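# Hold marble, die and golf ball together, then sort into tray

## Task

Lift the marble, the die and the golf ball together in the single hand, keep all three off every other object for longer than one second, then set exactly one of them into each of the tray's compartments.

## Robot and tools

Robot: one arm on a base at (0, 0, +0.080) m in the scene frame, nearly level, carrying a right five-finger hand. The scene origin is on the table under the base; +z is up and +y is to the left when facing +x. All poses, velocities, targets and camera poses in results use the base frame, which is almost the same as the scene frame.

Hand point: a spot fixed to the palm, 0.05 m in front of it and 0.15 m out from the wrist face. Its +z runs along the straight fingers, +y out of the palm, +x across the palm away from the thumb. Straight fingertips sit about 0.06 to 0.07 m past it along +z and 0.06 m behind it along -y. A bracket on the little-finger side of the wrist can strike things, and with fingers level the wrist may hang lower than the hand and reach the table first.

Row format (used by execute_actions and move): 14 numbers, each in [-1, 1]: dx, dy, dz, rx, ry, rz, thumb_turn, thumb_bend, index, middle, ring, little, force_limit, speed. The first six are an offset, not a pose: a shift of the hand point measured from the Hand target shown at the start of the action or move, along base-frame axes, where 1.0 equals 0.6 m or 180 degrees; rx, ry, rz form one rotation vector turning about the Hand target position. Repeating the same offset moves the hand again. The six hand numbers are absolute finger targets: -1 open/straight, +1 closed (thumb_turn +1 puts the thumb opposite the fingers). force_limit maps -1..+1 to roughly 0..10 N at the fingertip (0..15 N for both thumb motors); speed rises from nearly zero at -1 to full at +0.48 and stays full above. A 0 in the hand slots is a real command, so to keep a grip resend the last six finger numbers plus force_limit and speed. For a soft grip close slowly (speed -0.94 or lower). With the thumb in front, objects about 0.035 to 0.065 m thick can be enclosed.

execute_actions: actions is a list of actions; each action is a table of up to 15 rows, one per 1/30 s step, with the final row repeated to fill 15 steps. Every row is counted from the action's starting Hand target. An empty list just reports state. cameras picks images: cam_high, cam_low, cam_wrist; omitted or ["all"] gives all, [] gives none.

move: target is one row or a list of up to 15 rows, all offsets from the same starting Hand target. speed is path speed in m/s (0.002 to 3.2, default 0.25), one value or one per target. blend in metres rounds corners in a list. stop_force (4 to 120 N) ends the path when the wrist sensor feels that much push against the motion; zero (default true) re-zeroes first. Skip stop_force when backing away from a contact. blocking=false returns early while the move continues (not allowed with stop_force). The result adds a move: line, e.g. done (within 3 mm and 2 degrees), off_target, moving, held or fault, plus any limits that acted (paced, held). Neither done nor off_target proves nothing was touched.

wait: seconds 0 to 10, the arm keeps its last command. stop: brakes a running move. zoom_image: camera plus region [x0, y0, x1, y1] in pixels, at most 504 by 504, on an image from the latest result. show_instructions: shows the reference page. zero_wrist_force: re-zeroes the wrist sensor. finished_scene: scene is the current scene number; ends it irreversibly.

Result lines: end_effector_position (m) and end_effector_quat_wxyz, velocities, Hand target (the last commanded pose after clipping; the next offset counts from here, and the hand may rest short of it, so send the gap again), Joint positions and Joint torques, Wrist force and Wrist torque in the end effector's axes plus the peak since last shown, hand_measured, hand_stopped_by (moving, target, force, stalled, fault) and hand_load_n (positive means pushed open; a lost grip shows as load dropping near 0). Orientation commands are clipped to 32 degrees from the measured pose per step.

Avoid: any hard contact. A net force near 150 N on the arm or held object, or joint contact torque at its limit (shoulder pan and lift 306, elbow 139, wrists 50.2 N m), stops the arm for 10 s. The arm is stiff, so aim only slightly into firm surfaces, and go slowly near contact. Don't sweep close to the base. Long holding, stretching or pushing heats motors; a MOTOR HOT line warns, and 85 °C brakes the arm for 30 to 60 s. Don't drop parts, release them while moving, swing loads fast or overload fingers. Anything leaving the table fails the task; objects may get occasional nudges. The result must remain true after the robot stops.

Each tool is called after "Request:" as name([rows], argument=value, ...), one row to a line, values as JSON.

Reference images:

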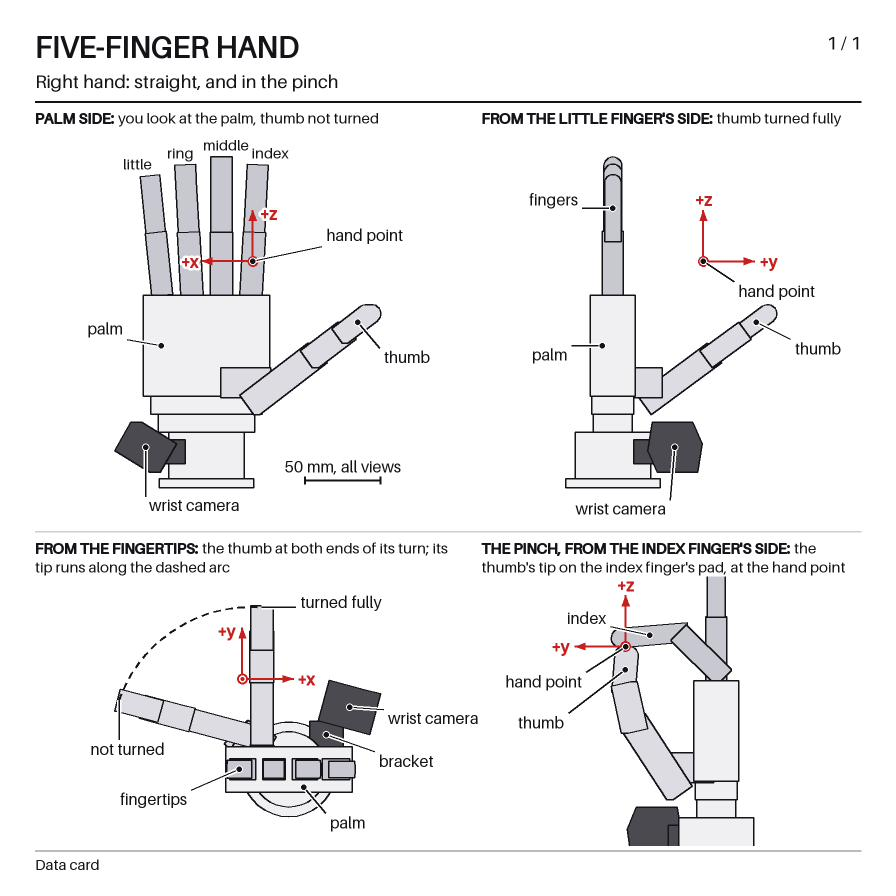

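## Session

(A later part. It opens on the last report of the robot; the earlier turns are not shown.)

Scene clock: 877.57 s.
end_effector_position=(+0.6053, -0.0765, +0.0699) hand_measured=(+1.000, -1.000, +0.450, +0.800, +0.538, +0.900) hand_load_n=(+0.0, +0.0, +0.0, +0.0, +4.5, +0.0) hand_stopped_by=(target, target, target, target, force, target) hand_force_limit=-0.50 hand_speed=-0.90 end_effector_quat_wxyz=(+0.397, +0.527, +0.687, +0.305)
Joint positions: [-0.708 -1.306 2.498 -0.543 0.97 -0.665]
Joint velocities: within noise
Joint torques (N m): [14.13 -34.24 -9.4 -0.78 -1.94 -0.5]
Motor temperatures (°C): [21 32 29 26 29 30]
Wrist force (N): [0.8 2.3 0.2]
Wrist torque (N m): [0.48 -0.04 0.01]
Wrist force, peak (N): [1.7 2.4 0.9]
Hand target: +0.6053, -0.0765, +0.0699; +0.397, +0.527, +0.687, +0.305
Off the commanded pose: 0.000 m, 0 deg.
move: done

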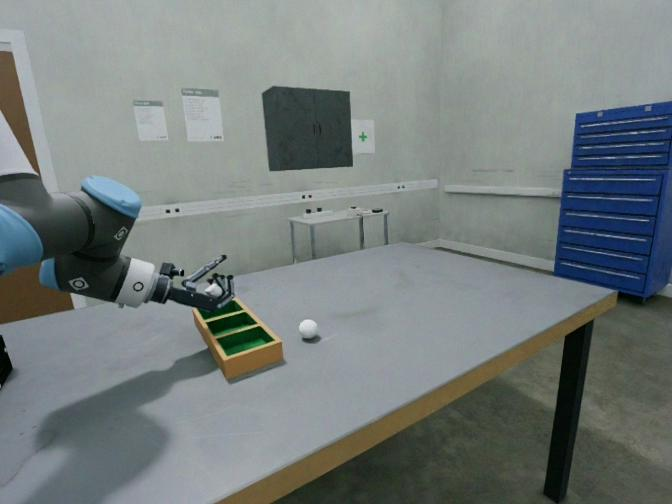

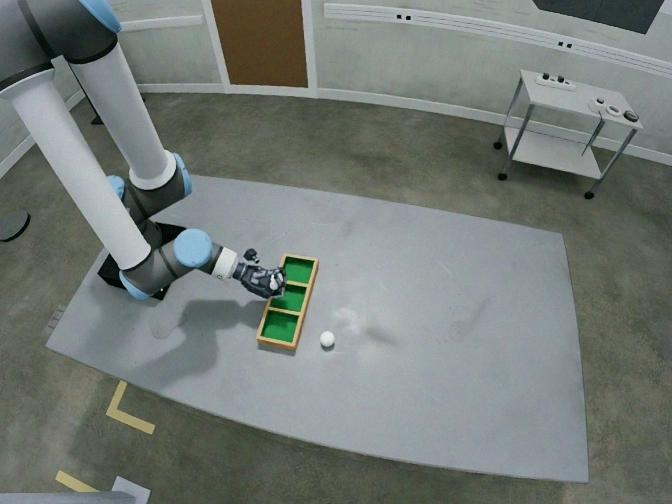

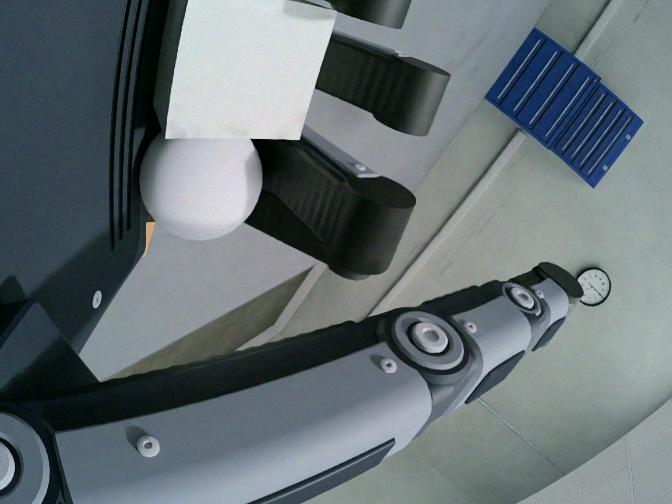

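Request:
move(target=[0,0,0,0,0,0,1,-1,0.2,1,0.85,0.9,-0.5,-0.9])

Request:
zoom_image(camera="cam_high", region=[160, 250, 260, 330])

Scene clock: 883.80 s.
end_effector_position=(+0.6053, -0.0765, +0.0699) hand_measured=(+1.000, -1.000, +0.200, +0.984, +0.538, +0.900) hand_load_n=(+0.0, +0.0, +0.0, +2.5, +4.5, +0.0) hand_stopped_by=(target, target, target, force, force, target) hand_force_limit=-0.50 hand_speed=-0.90 end_effector_quat_wxyz=(+0.397, +0.527, +0.687, +0.305)
Joint positions: [-0.708 -1.306 2.498 -0.543 0.97 -0.665]
Joint velocities: within noise
Joint torques (N m): [13.83 -36.81 -9.83 -0.96 -2.32 -0.59]
Motor temperatures (°C): [21 32 28 26 29 30]
Wrist force (N): [1.2 2.0 0.1]
Wrist torque (N m): [0.43 -0.11 0.02]
Wrist force, peak (N): [1.9 2.2 0.3]
Hand target: +0.6053, -0.0765, +0.0699; +0.397, +0.527, +0.687, +0.305
Off the commanded pose: 0.000 m, 0 deg.
move: done

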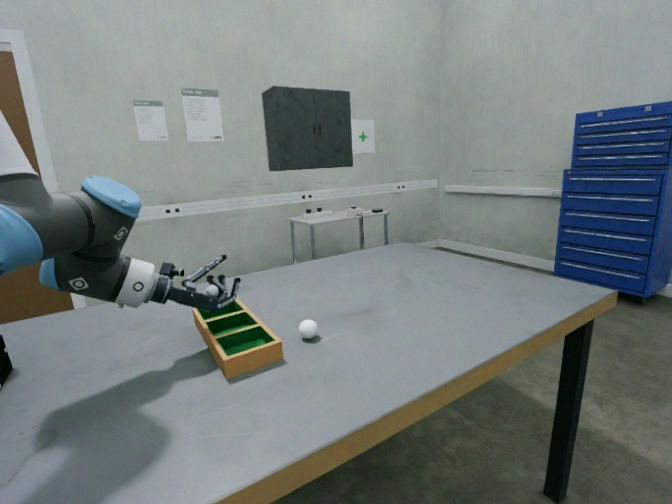

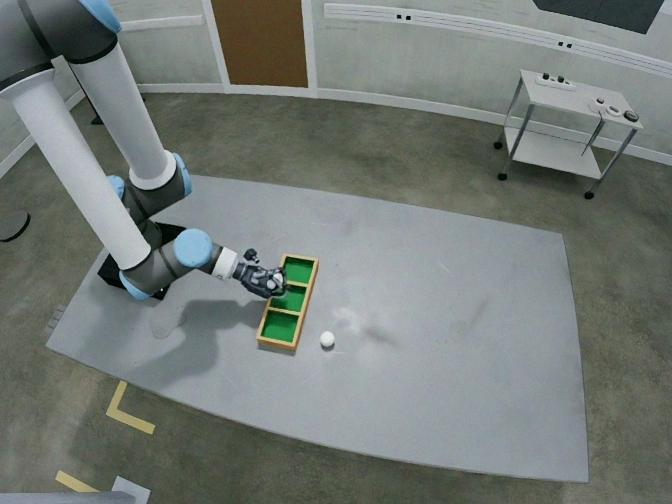

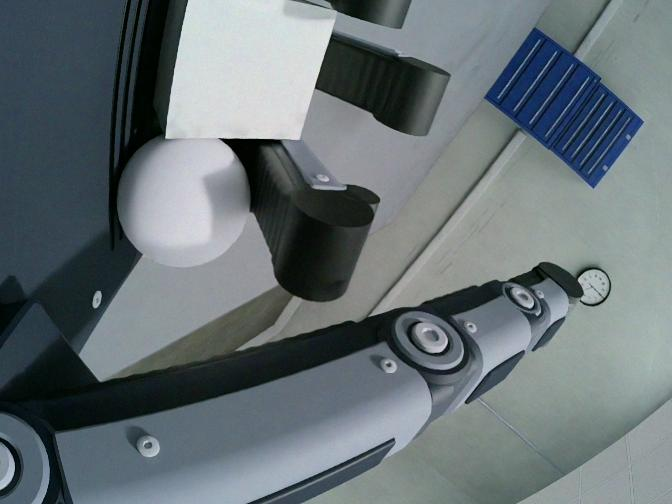

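Scaled by 5.040 from the camera's 672x504 image, which has a finer 960x720 frame.

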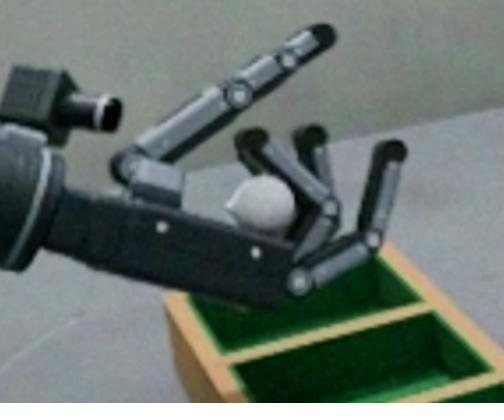

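Request:
move([
  [0,0,0.04,-0.361,0,0.208,1,-1,0.2,1,0.85,0.9,-0.5,-0.9],
  [0,0,0.05,-0.7217,0,0.4167,1,-1,0.2,1,0.85,0.9,-0.5,-0.9],
], speed=0.25)

Request:
zoom_image(camera="cam_high", region=[160, 220, 260, 300])

Scene clock: 894.07 s.
end_effector_position=(+0.6054, -0.0764, +0.1000) hand_measured=(+1.000, -1.000, +0.200, +0.984, +0.538, +0.900) hand_load_n=(+0.0, +0.0, -0.5, +3.0, +5.0, +0.0) hand_stopped_by=(target, target, target, force, force, target) hand_force_limit=-0.50 hand_speed=-0.90 end_effector_quat_wxyz=(+0.396, -0.528, +0.688, -0.304)
Joint positions: [-0.726 -1.467 2.287 -0.16 0.959 -3.299]
Joint velocities: within noise
Joint torques (N m): [-20.32 -22.42 -26.46 -0.69 -2.66 -0.33]
Motor temperatures (°C): [20 32 28 26 29 30]
Wrist force (N): [-0.1 -0.2 -0.3]
Wrist torque (N m): [0.00 0.05 -0.01]
Wrist force, peak (N): [1.6 2.5 0.9]
Hand target: +0.6053, -0.0765, +0.0999; +0.396, -0.528, +0.688, -0.304
Off the commanded pose: 0.000 m, 0 deg.
move: done

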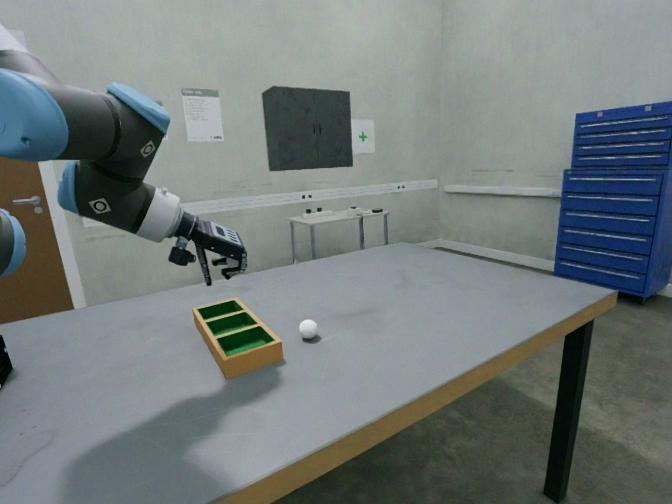

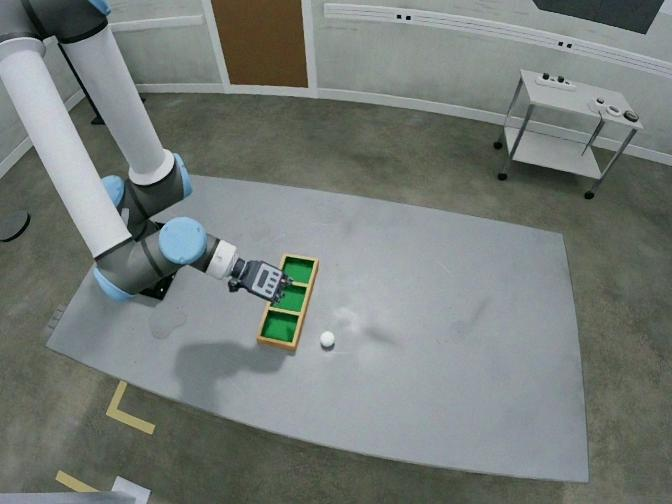

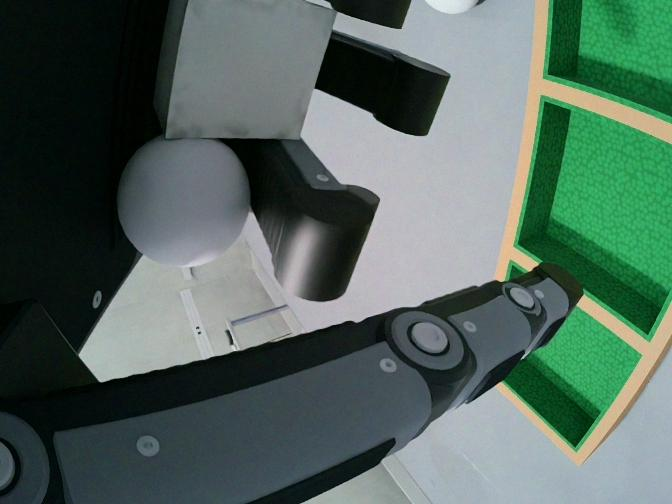

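Scaled by 5.040 from the camera's 672x504 image, which has a finer 960x720 frame.

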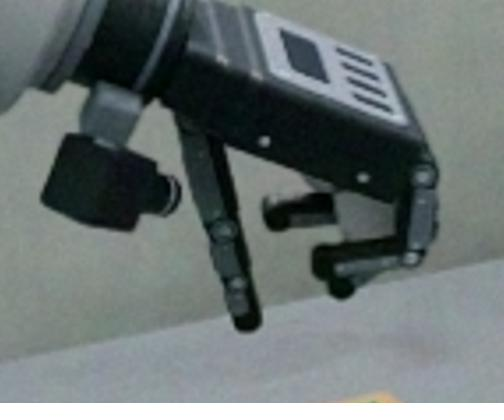

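Request:
move([
  [0.183,-0.13,0,-0.0722,0,0.0417,1,-0.75,-0.6,1,0.85,0.9,-0.5,-0.5],
  [0.183,-0.13,-0.14,-0.0722,0,0.0417,1,-0.75,-0.6,1,0.85,0.9,-0.5,-0.5],
], speed=0.15)

Request:
zoom_image(camera="cam_high", region=[230, 250, 350, 350])

Scene clock: 903.43 s.
end_effector_position=(+0.7150, -0.1545, +0.0159) hand_measured=(+1.000, -0.750, -0.600, +0.984, +0.538, +0.900) hand_load_n=(+0.0, +0.0, +0.0, +3.0, +4.5, +0.0) hand_stopped_by=(target, target, target, force, force, target) hand_force_limit=-0.50 hand_speed=-0.50 end_effector_quat_wxyz=(-0.353, +0.613, -0.613, +0.353)
Joint positions: [-0.67 -1.178 2.079 -0.264 1.004 -3.52]
Joint velocities: within noise
Joint torques (N m): [-2.8 -62.03 -36.65 1.71 0.15 2.19]
Motor temperatures (°C): [20 32 28 26 29 30]
Wrist force (N): [0.5 -0.2 -0.4]
Wrist torque (N m): [-0.05 -0.12 0.02]
Wrist force, peak (N): [1.8 -2.2 -0.2]
Hand target: +0.7151, -0.1545, +0.0159; -0.353, +0.613, -0.613, +0.353
Off the commanded pose: 0.000 m, 0 deg.
move: done

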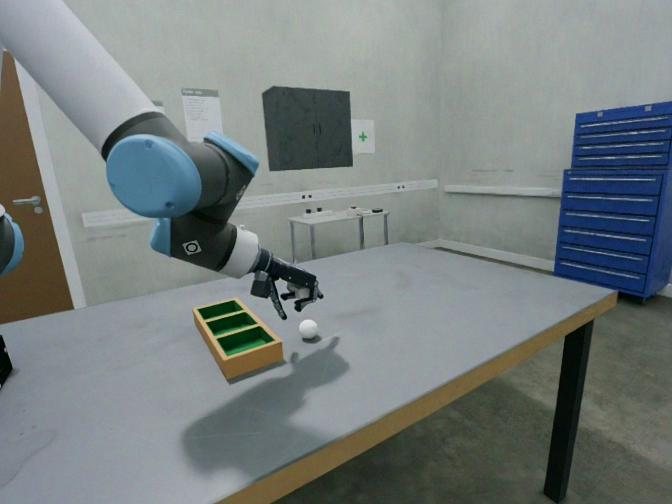

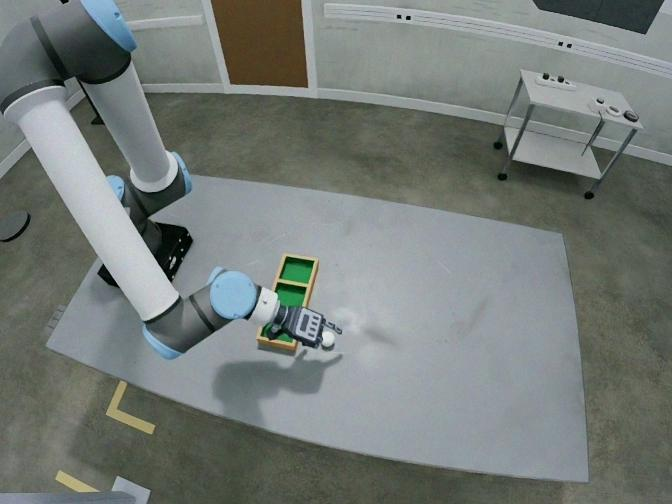

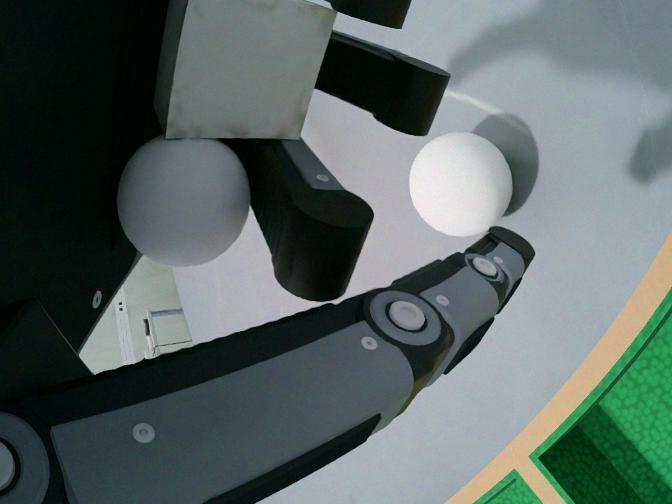

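Scaled by 4.200 from the camera's 672x504 image, which has a finer 960x720 frame.

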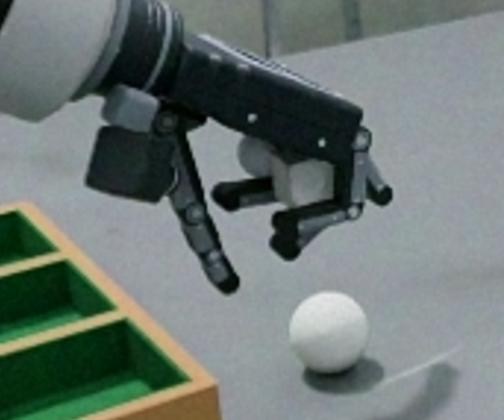

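Request:
move(target=[0.0215,0,-0.06,0,0,0,1,-0.7,-0.6,1,0.85,0.9,-0.5,-0.5], speed=0.08)

Request:
zoom_image(camera="cam_high", region=[250, 260, 350, 350])

Scene clock: 914.80 s.
end_effector_position=(+0.7282, -0.1545, -0.0201) hand_measured=(+1.000, -0.700, -0.600, +0.984, +0.538, +0.900) hand_load_n=(+0.0, +0.0, +0.0, +3.0, +4.5, +0.0) hand_stopped_by=(target, target, target, force, force, target) hand_force_limit=-0.50 hand_speed=-0.50 end_effector_quat_wxyz=(-0.353, +0.613, -0.613, +0.353)
Joint positions: [-0.655 -1.111 2.066 -0.324 1.017 -3.509]
Joint velocities: within noise
Joint torques (N m): [-16.39 -80.37 -17.69 3.78 -2.13 -0.05]
Motor temperatures (°C): [20 32 28 26 29 30]
Wrist force (N): [0.5 -0.3 -0.2]
Wrist torque (N m): [-0.07 -0.09 0.00]
Wrist force, peak (N): [1.0 -1.1 -0.7]
Hand target: +0.7280, -0.1545, -0.0201; -0.353, +0.613, -0.613, +0.353
Off the commanded pose: 0.000 m, 0 deg.
move: done

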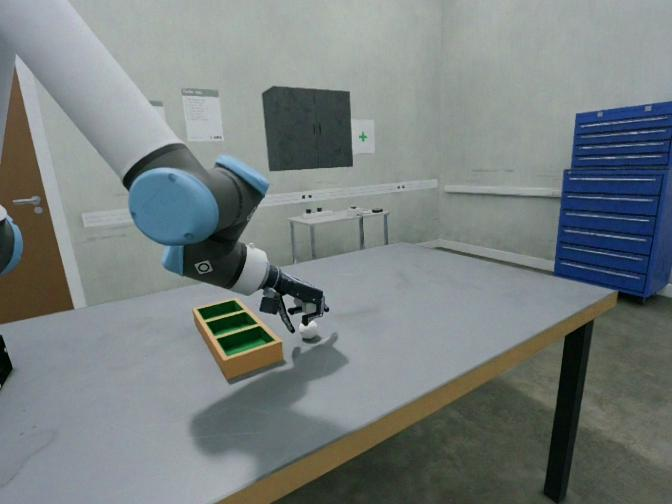

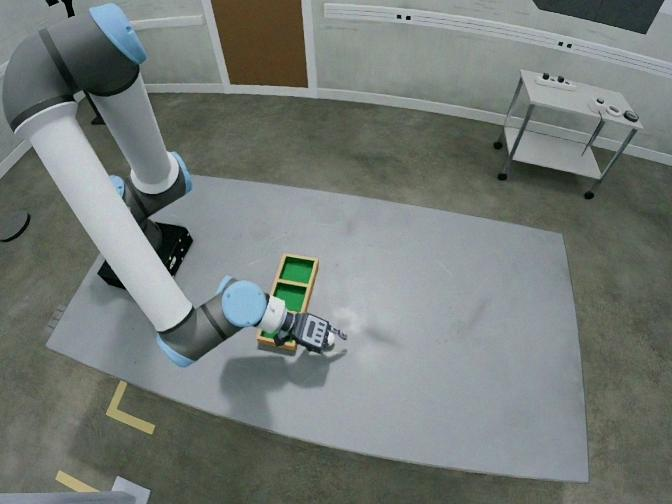

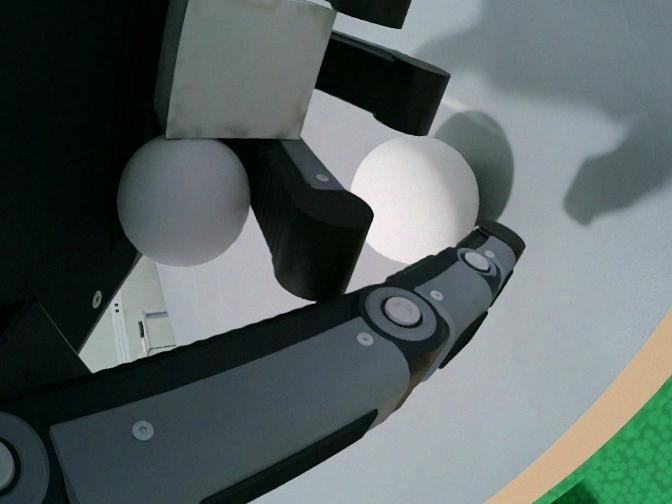

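Scaled by 5.040 from the camera's 672x504 image, which has a finer 960x720 frame.

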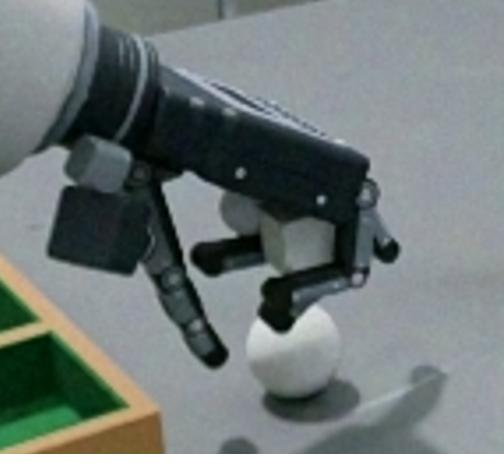

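Request:
move(target=[0,-0.005,0.005,-0.0722,0,0.0417,0.8,-0.7,-0.6,1,0.85,0.9,-0.5,-0.5], speed=0.08)

Request:
zoom_image(camera="cam_high", region=[250, 260, 350, 350])

Request:
zoom_image(camera="cam_low", region=[270, 290, 390, 380])

Scene clock: 930.23 s.
end_effector_position=(+0.7280, -0.1574, -0.0171) hand_measured=(+0.800, -0.700, -0.600, +0.984, +0.538, +0.900) hand_load_n=(+0.0, +0.0, +0.0, +3.0, +4.5, +0.0) hand_stopped_by=(target, target, target, force, force, target) hand_force_limit=-0.50 hand_speed=-0.50 end_effector_quat_wxyz=(-0.303, +0.687, -0.528, +0.396)
Joint positions: [-0.63 -1.127 2.069 -0.32 1.037 -3.755]
Joint velocities: within noise
Joint torques (N m): [0.24 -65.31 -19.38 3.35 -1.22 2.59]
Motor temperatures (°C): [20 32 28 26 28 30]
Wrist force (N): [0.8 -0.5 0.2]
Wrist torque (N m): [-0.10 -0.17 0.01]
Wrist force, peak (N): [1.4 0.0 -0.1]
Hand target: +0.7280, -0.1575, -0.0171; -0.303, +0.687, -0.528, +0.396
Off the commanded pose: 0.000 m, 0 deg.
move: done

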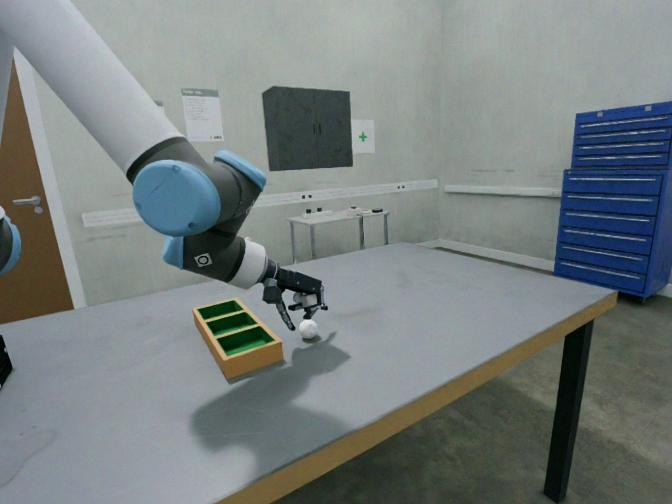

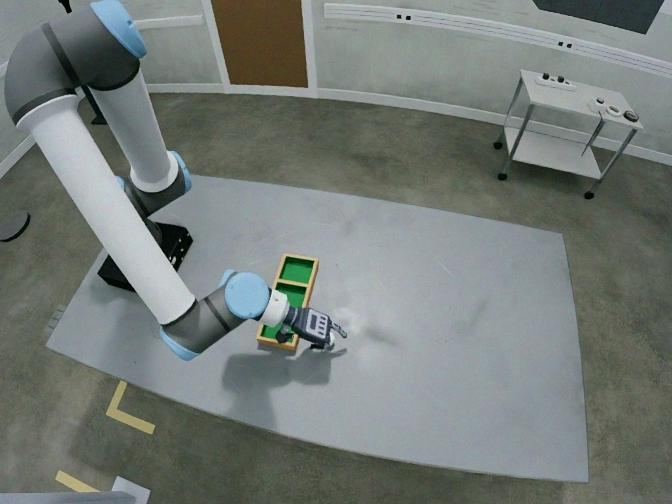

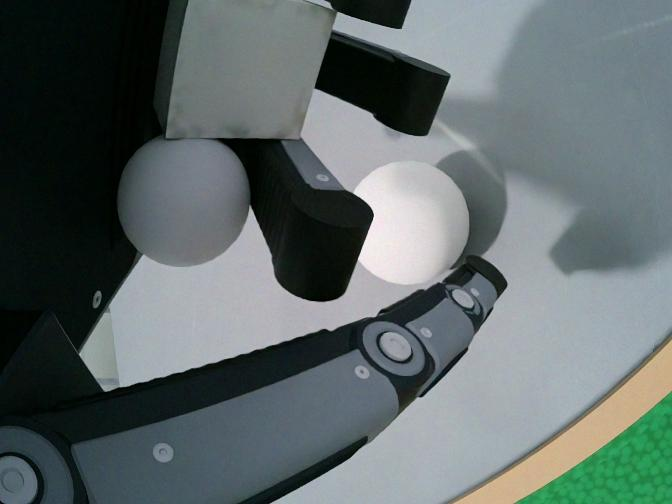

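Scaled by 5.040 from the camera's 672x504 image, which has a finer 960x720 frame.

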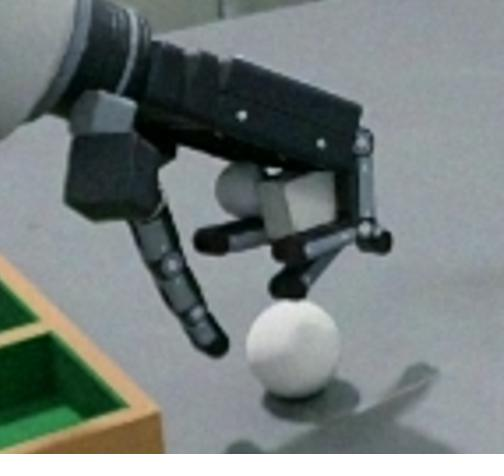

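Scaled by 4.200 from the camera's 672x504 image, which has a finer 960x720 frame.

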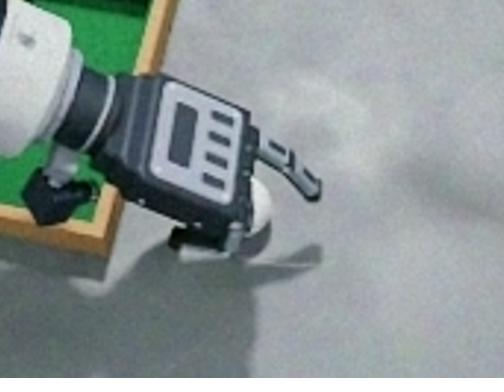

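Request:
move(target=[0,0,-0.0432,0,0,0,0.8,-0.7,-0.6,1,0.85,0.9,-0.5,-0.5], speed=0.04, stop_force=5)

Request:
zoom_image(camera="cam_high", region=[250, 260, 350, 350])

Request:
zoom_image(camera="cam_low", region=[290, 300, 370, 360])

Scene clock: 941.33 s.
end_effector_position=(+0.7280, -0.1575, -0.0430) hand_measured=(+0.800, -0.700, -0.600, +0.984, +0.538, +0.900) hand_load_n=(+0.0, +0.0, +0.0, +3.0, +4.5, +0.0) hand_stopped_by=(target, target, target, force, force, target) hand_force_limit=-0.50 hand_speed=-0.50 end_effector_quat_wxyz=(-0.303, +0.687, -0.528, +0.396)
Joint positions: [-0.631 -1.087 2.076 -0.366 1.037 -3.755]
Joint velocities: within noise
Joint torques (N m): [-15.59 -80.69 -32.06 3 -1.65 1.9]
Motor temperatures (°C): [20 32 28 26 28 30]
Wrist force (N): [0.3 0.1 -0.6]
Wrist torque (N m): [0.03 -0.05 -0.02]
Wrist force, peak (N): [1.6 -0.1 0.0]
Hand target: +0.7280, -0.1575, -0.0430; -0.303, +0.687, -0.528, +0.396
Off the commanded pose: 0.000 m, 0 deg.
move: done

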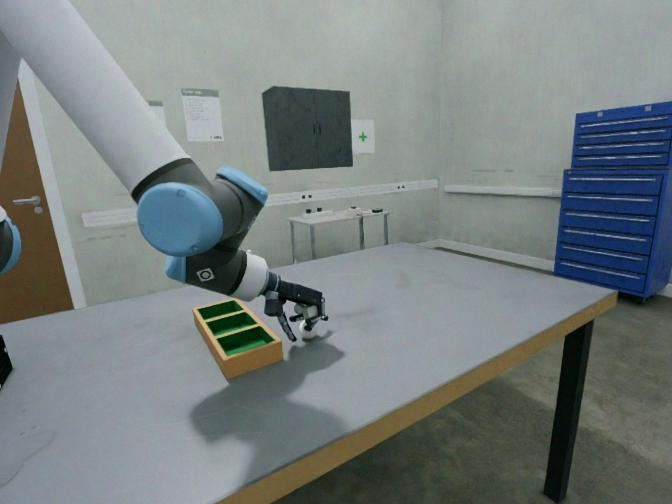

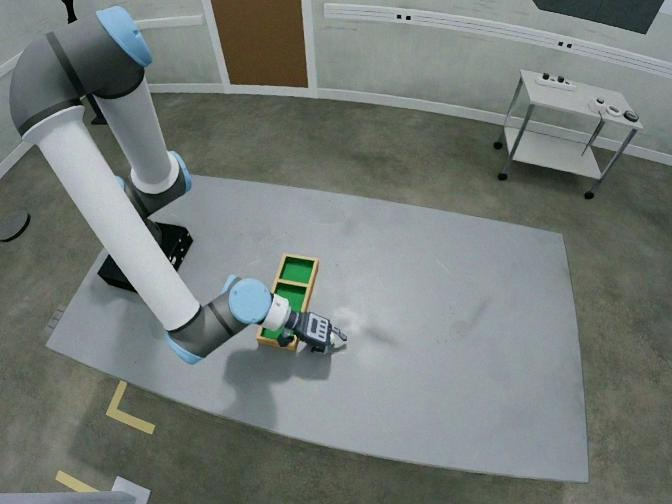

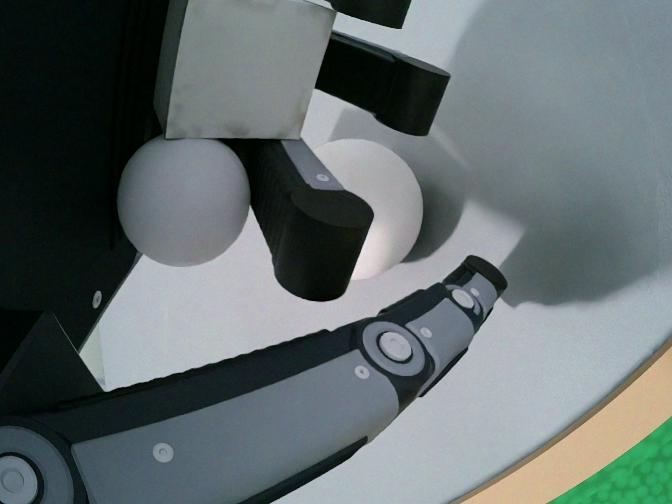

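Scaled by 5.040 from the camera's 672x504 image, which has a finer 960x720 frame.

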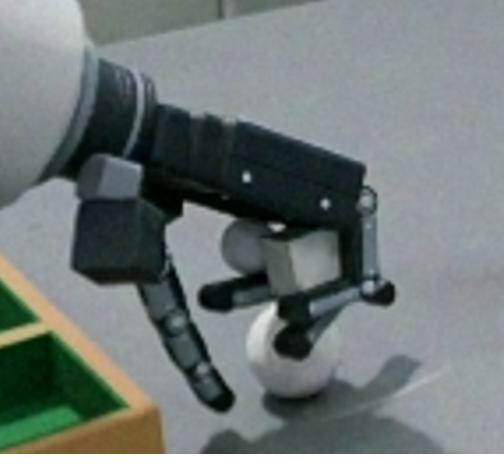

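Scaled by 6.300 from the camera's 672x504 image, which has a finer 960x720 frame.

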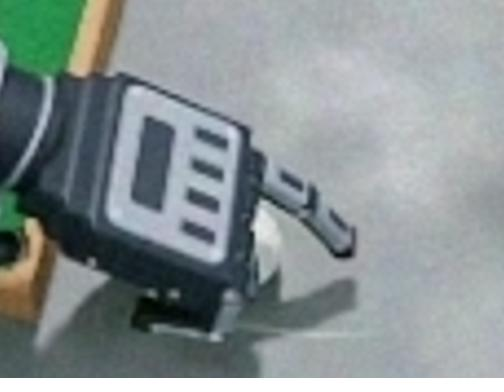

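Request:
move(target=[0,0,0,0,0,0,0.8,-0.45,-0.15,1,0.85,0.9,-0.5,-0.9])

Request:
zoom_image(camera="cam_high", region=[250, 260, 350, 350])

Scene clock: 950.47 s.
end_effector_position=(+0.7280, -0.1575, -0.0430) hand_measured=(+0.800, -0.474, -0.154, +0.984, +0.538, +0.900) hand_load_n=(+0.0, +5.0, +4.5, +2.5, +4.5, +0.0) hand_stopped_by=(target, force, force, force, force, target) hand_force_limit=-0.50 hand_speed=-0.90 end_effector_quat_wxyz=(-0.303, +0.687, -0.528, +0.396)
Joint positions: [-0.631 -1.087 2.076 -0.366 1.037 -3.755]
Joint velocities: within noise
Joint torques (N m): [-1.53 -80.16 -23.46 0.19 0.04 1.62]
Motor temperatures (°C): [20 32 28 26 28 30]
Wrist force (N): [0.5 0.4 0.0]
Wrist torque (N m): [0.00 -0.12 0.00]
Wrist force, peak (N): [1.0 0.9 -0.1]
Hand target: +0.7280, -0.1575, -0.0430; -0.303, +0.687, -0.528, +0.396
Off the commanded pose: 0.000 m, 0 deg.
move: done

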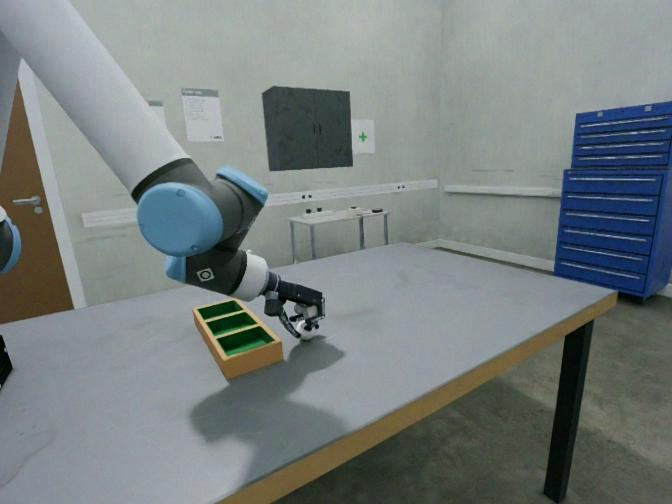

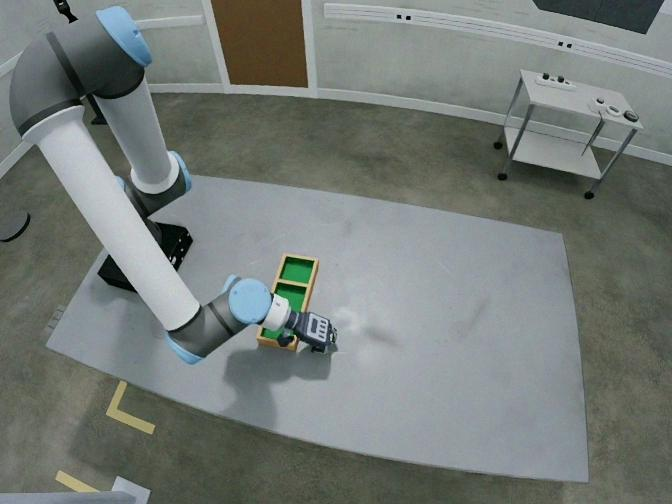

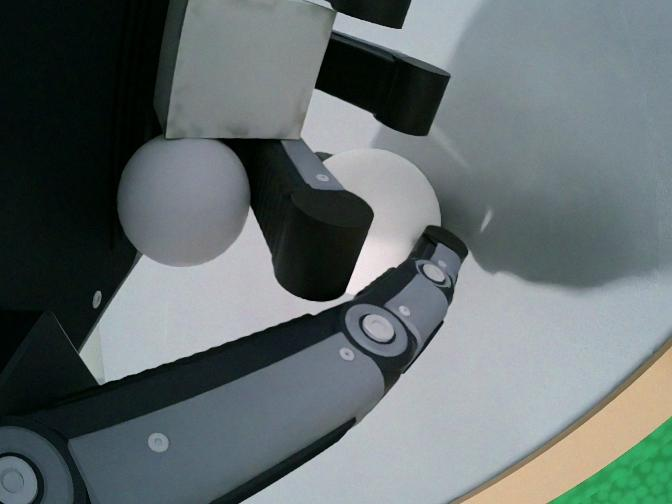

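Scaled by 5.040 from the camera's 672x504 image, which has a finer 960x720 frame.

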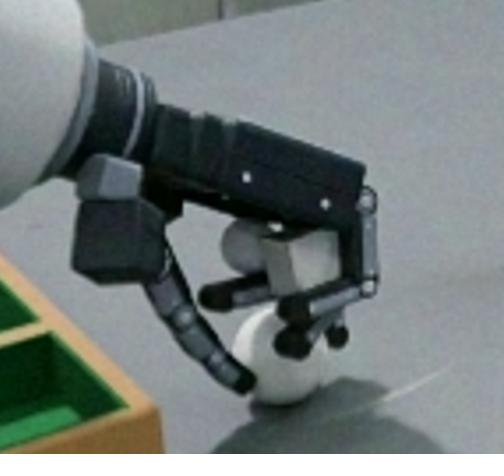

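Request:
move(target=[0,0,0,0,0,0,0.8,-0.38,-0.02,1,0.85,0.9,-0.2,-0.92], cameras=["cam_wrist"])

Request:
move(target=[0,0,0.02,0,0,0,0.8,-0.38,-0.02,1,0.85,0.9,-0.2,-0.92], speed=0.03)

Request:
zoom_image(camera="cam_high", region=[250, 260, 350, 350])

Scene clock: 954.70 s.
end_effector_position=(+0.7280, -0.1575, -0.0430) hand_measured=(+0.800, -0.468, -0.154, +0.984, +0.538, +0.900) hand_load_n=(+0.0, +6.0, +5.0, +3.0, +4.5, +0.0) hand_stopped_by=(target, force, force, force, force, target) hand_force_limit=-0.20 hand_speed=-0.92 end_effector_quat_wxyz=(-0.303, +0.687, -0.528, +0.396)
Joint positions: [-0.631 -1.087 2.076 -0.366 1.037 -3.755]
Joint velocities: within noise
Joint torques (N m): [9.12 -78.7 -16.08 -1.23 -0.34 1.83]
Motor temperatures (°C): [20 32 28 26 28 30]
Wrist force (N): [0.1 0.4 0.1]
Wrist torque (N m): [-0.02 -0.07 -0.02]
Wrist force, peak (N): [1.0 0.9 0.4]
Hand target: +0.7280, -0.1575, -0.0430; -0.303, +0.687, -0.528, +0.396
Off the commanded pose: 0.000 m, 0 deg.
move: done
Images, in order (width x height): cam_wrist 672x504.

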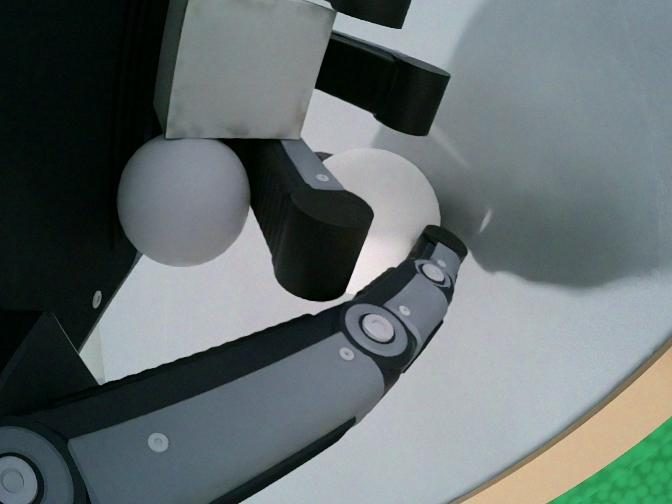

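Scene clock: 955.43 s.
end_effector_position=(+0.7280, -0.1575, -0.0309) hand_measured=(+0.800, -0.468, -0.154, +0.984, +0.538, +0.900) hand_load_n=(+0.0, +6.0, +5.0, +3.0, +4.5, +0.0) hand_stopped_by=(target, force, force, force, force, target) hand_force_limit=-0.20 hand_speed=-0.92 end_effector_quat_wxyz=(-0.303, +0.687, -0.528, +0.396)
Joint positions: [-0.631 -1.106 2.073 -0.344 1.037 -3.755]
Joint velocities: within noise
Joint torques (N m): [11.98 -46.36 -29.89 -1.07 0.07 1.9]
Motor temperatures (°C): [20 32 28 26 28 30]
Wrist force (N): [0.5 0.7 -0.2]
Wrist torque (N m): [0.04 -0.12 0.01]
Wrist force, peak (N): [1.0 1.3 0.2]
Hand target: +0.7280, -0.1575, -0.0310; -0.303, +0.687, -0.528, +0.396
Off the commanded pose: 0.000 m, 0 deg.
move: done

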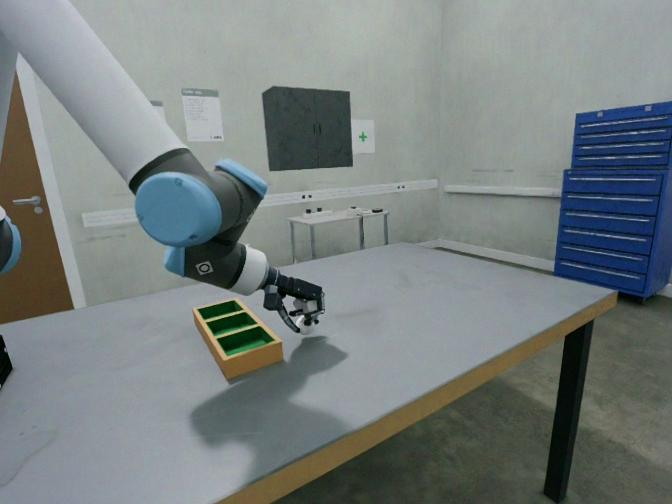

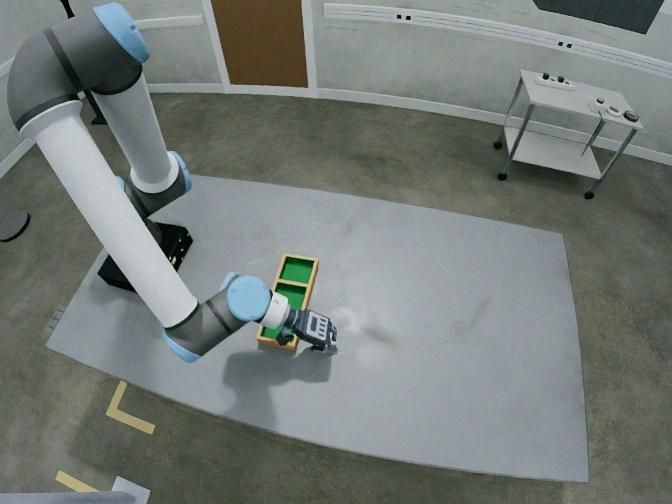

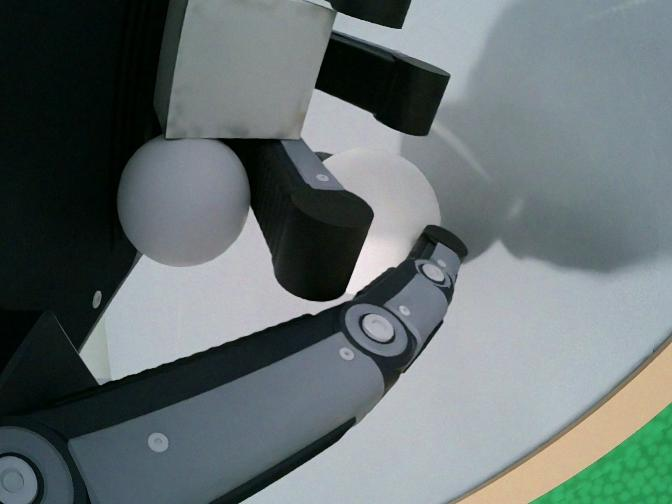

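Scaled by 5.040 from the camera's 672x504 image, which has a finer 960x720 frame.

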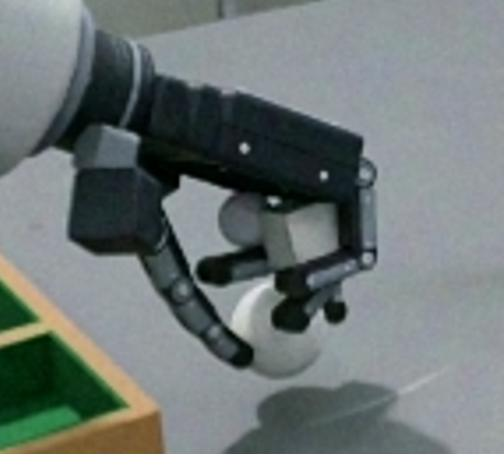

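Request:
move(target=[0,0,0.22,0,0,0,0.8,-0.38,-0.02,1,0.85,0.9,-0.2,-0.92], speed=0.08, cameras=["cam_high"])

Request:
wait(seconds=1.5, cameras=["cam_wrist","cam_low"])

Scene clock: 996.63 s.
end_effector_position=(+0.7281, -0.1576, +0.1012) hand_measured=(+0.800, -0.468, -0.154, +0.984, +0.538, +0.900) hand_load_n=(+0.0, +6.5, +5.0, +2.5, +4.5, +0.0) hand_stopped_by=(target, force, force, force, force, target) hand_force_limit=-0.20 hand_speed=-0.92 end_effector_quat_wxyz=(-0.303, +0.687, -0.528, +0.396)
Joint positions: [-0.631 -1.287 2.012 -0.103 1.037 -3.755]
Joint velocities: within noise
Joint torques (N m): [10.04 -41.22 -24.75 -1.34 -0.34 0.35]
Motor temperatures (°C): [20 32 28 26 28 30]
Wrist force (N): [0.5 0.5 -0.1]
Wrist torque (N m): [0.01 -0.12 0.01]
Wrist force, peak (N): [0.5 1.7 0.3]
Hand target: +0.7280, -0.1575, +0.1010; -0.303, +0.687, -0.528, +0.396
Off the commanded pose: 0.000 m, 0 deg.
move: done
Images, in order (width x height): cam_high 672x504.

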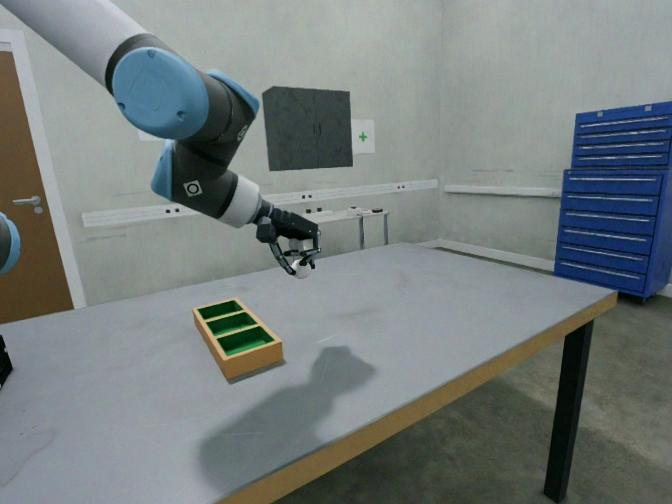

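Scene clock: 998.13 s.
end_effector_position=(+0.7280, -0.1575, +0.1010) hand_measured=(+0.800, -0.468, -0.154, +0.984, +0.538, +0.900) hand_load_n=(+0.0, +6.5, +5.0, +2.5, +4.5, +0.0) hand_stopped_by=(target, force, force, force, force, target) hand_force_limit=-0.20 hand_speed=-0.92 end_effector_quat_wxyz=(-0.303, +0.687, -0.528, +0.396)
Joint positions: [-0.631 -1.287 2.013 -0.103 1.037 -3.755]
Joint velocities: within noise
Joint torques (N m): [-9.99 -41.8 -27.6 -1.44 -2.04 -0.04]
Motor temperatures (°C): [20 32 28 26 28 30]
Wrist force (N): [0.9 0.7 -0.1]
Wrist torque (N m): [0.03 -0.18 0.03]
Wrist force, peak (N): [1.3 0.7 0.5]
Hand target: +0.7280, -0.1575, +0.1010; -0.303, +0.687, -0.528, +0.396
Off the commanded pose: 0.000 m, 0 deg.
wait: 1.50 s; at rest by 0.17 s
Images, in order (width x height): cam_low 672x504, cam_wrist 672x504.

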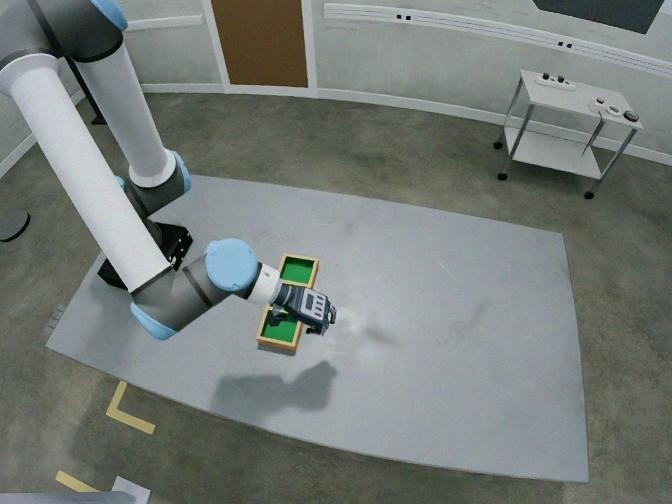

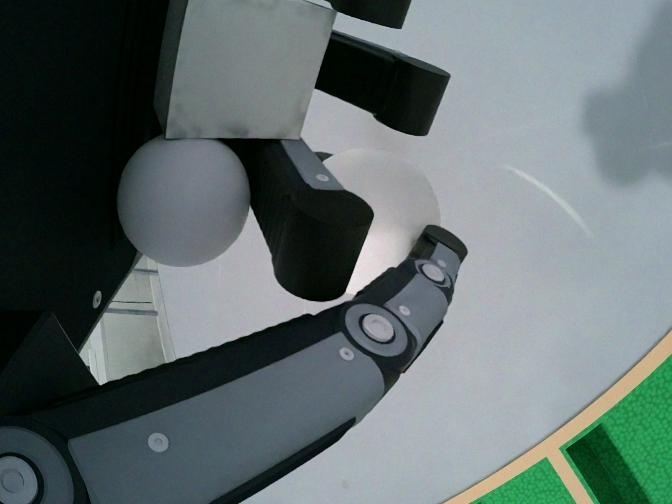

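Request:
move(target=[-0.25, 0.039, 0.02, 0,0,0, 0.8,-0.38,-0.02,1,0.85,0.9,-0.2,-0.92], speed=0.15)

Scene clock: 1016.87 s.
end_effector_position=(+0.5780, -0.1342, +0.1130) hand_measured=(+0.800, -0.468, -0.154, +0.984, +0.538, +0.900) hand_load_n=(+0.0, +6.0, +5.0, +3.0, +4.5, +0.0) hand_stopped_by=(target, force, force, force, force, target) hand_force_limit=-0.20 hand_speed=-0.92 end_effector_quat_wxyz=(-0.303, +0.687, -0.528, +0.396)
Joint positions: [-0.812 -1.515 2.281 -0.066 0.893 -3.89]
Joint velocities: within noise
Joint torques (N m): [10.29 -32.19 -34.08 -1.13 0.05 1.26]
Motor temperatures (°C): [20 32 28 26 28 30]
Wrist force (N): [0.4 0.5 0.4]
Wrist torque (N m): [-0.01 -0.11 0.02]
Wrist force, peak (N): [1.6 0.2 1.8]
Hand target: +0.5780, -0.1341, +0.1130; -0.303, +0.687, -0.528, +0.396
Off the commanded pose: 0.000 m, 0 deg.
move: done

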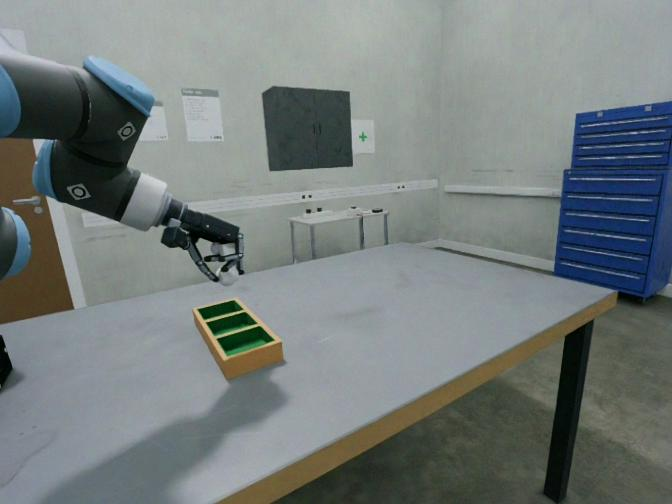

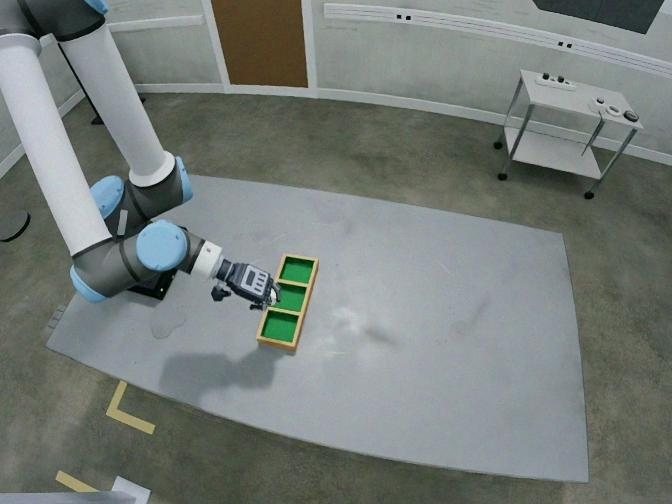

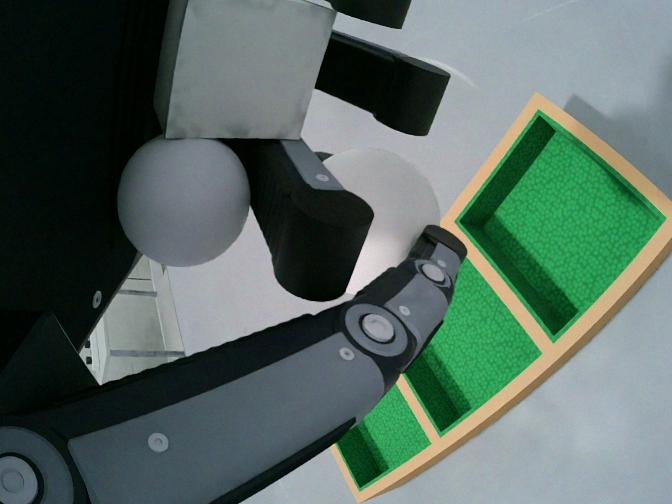

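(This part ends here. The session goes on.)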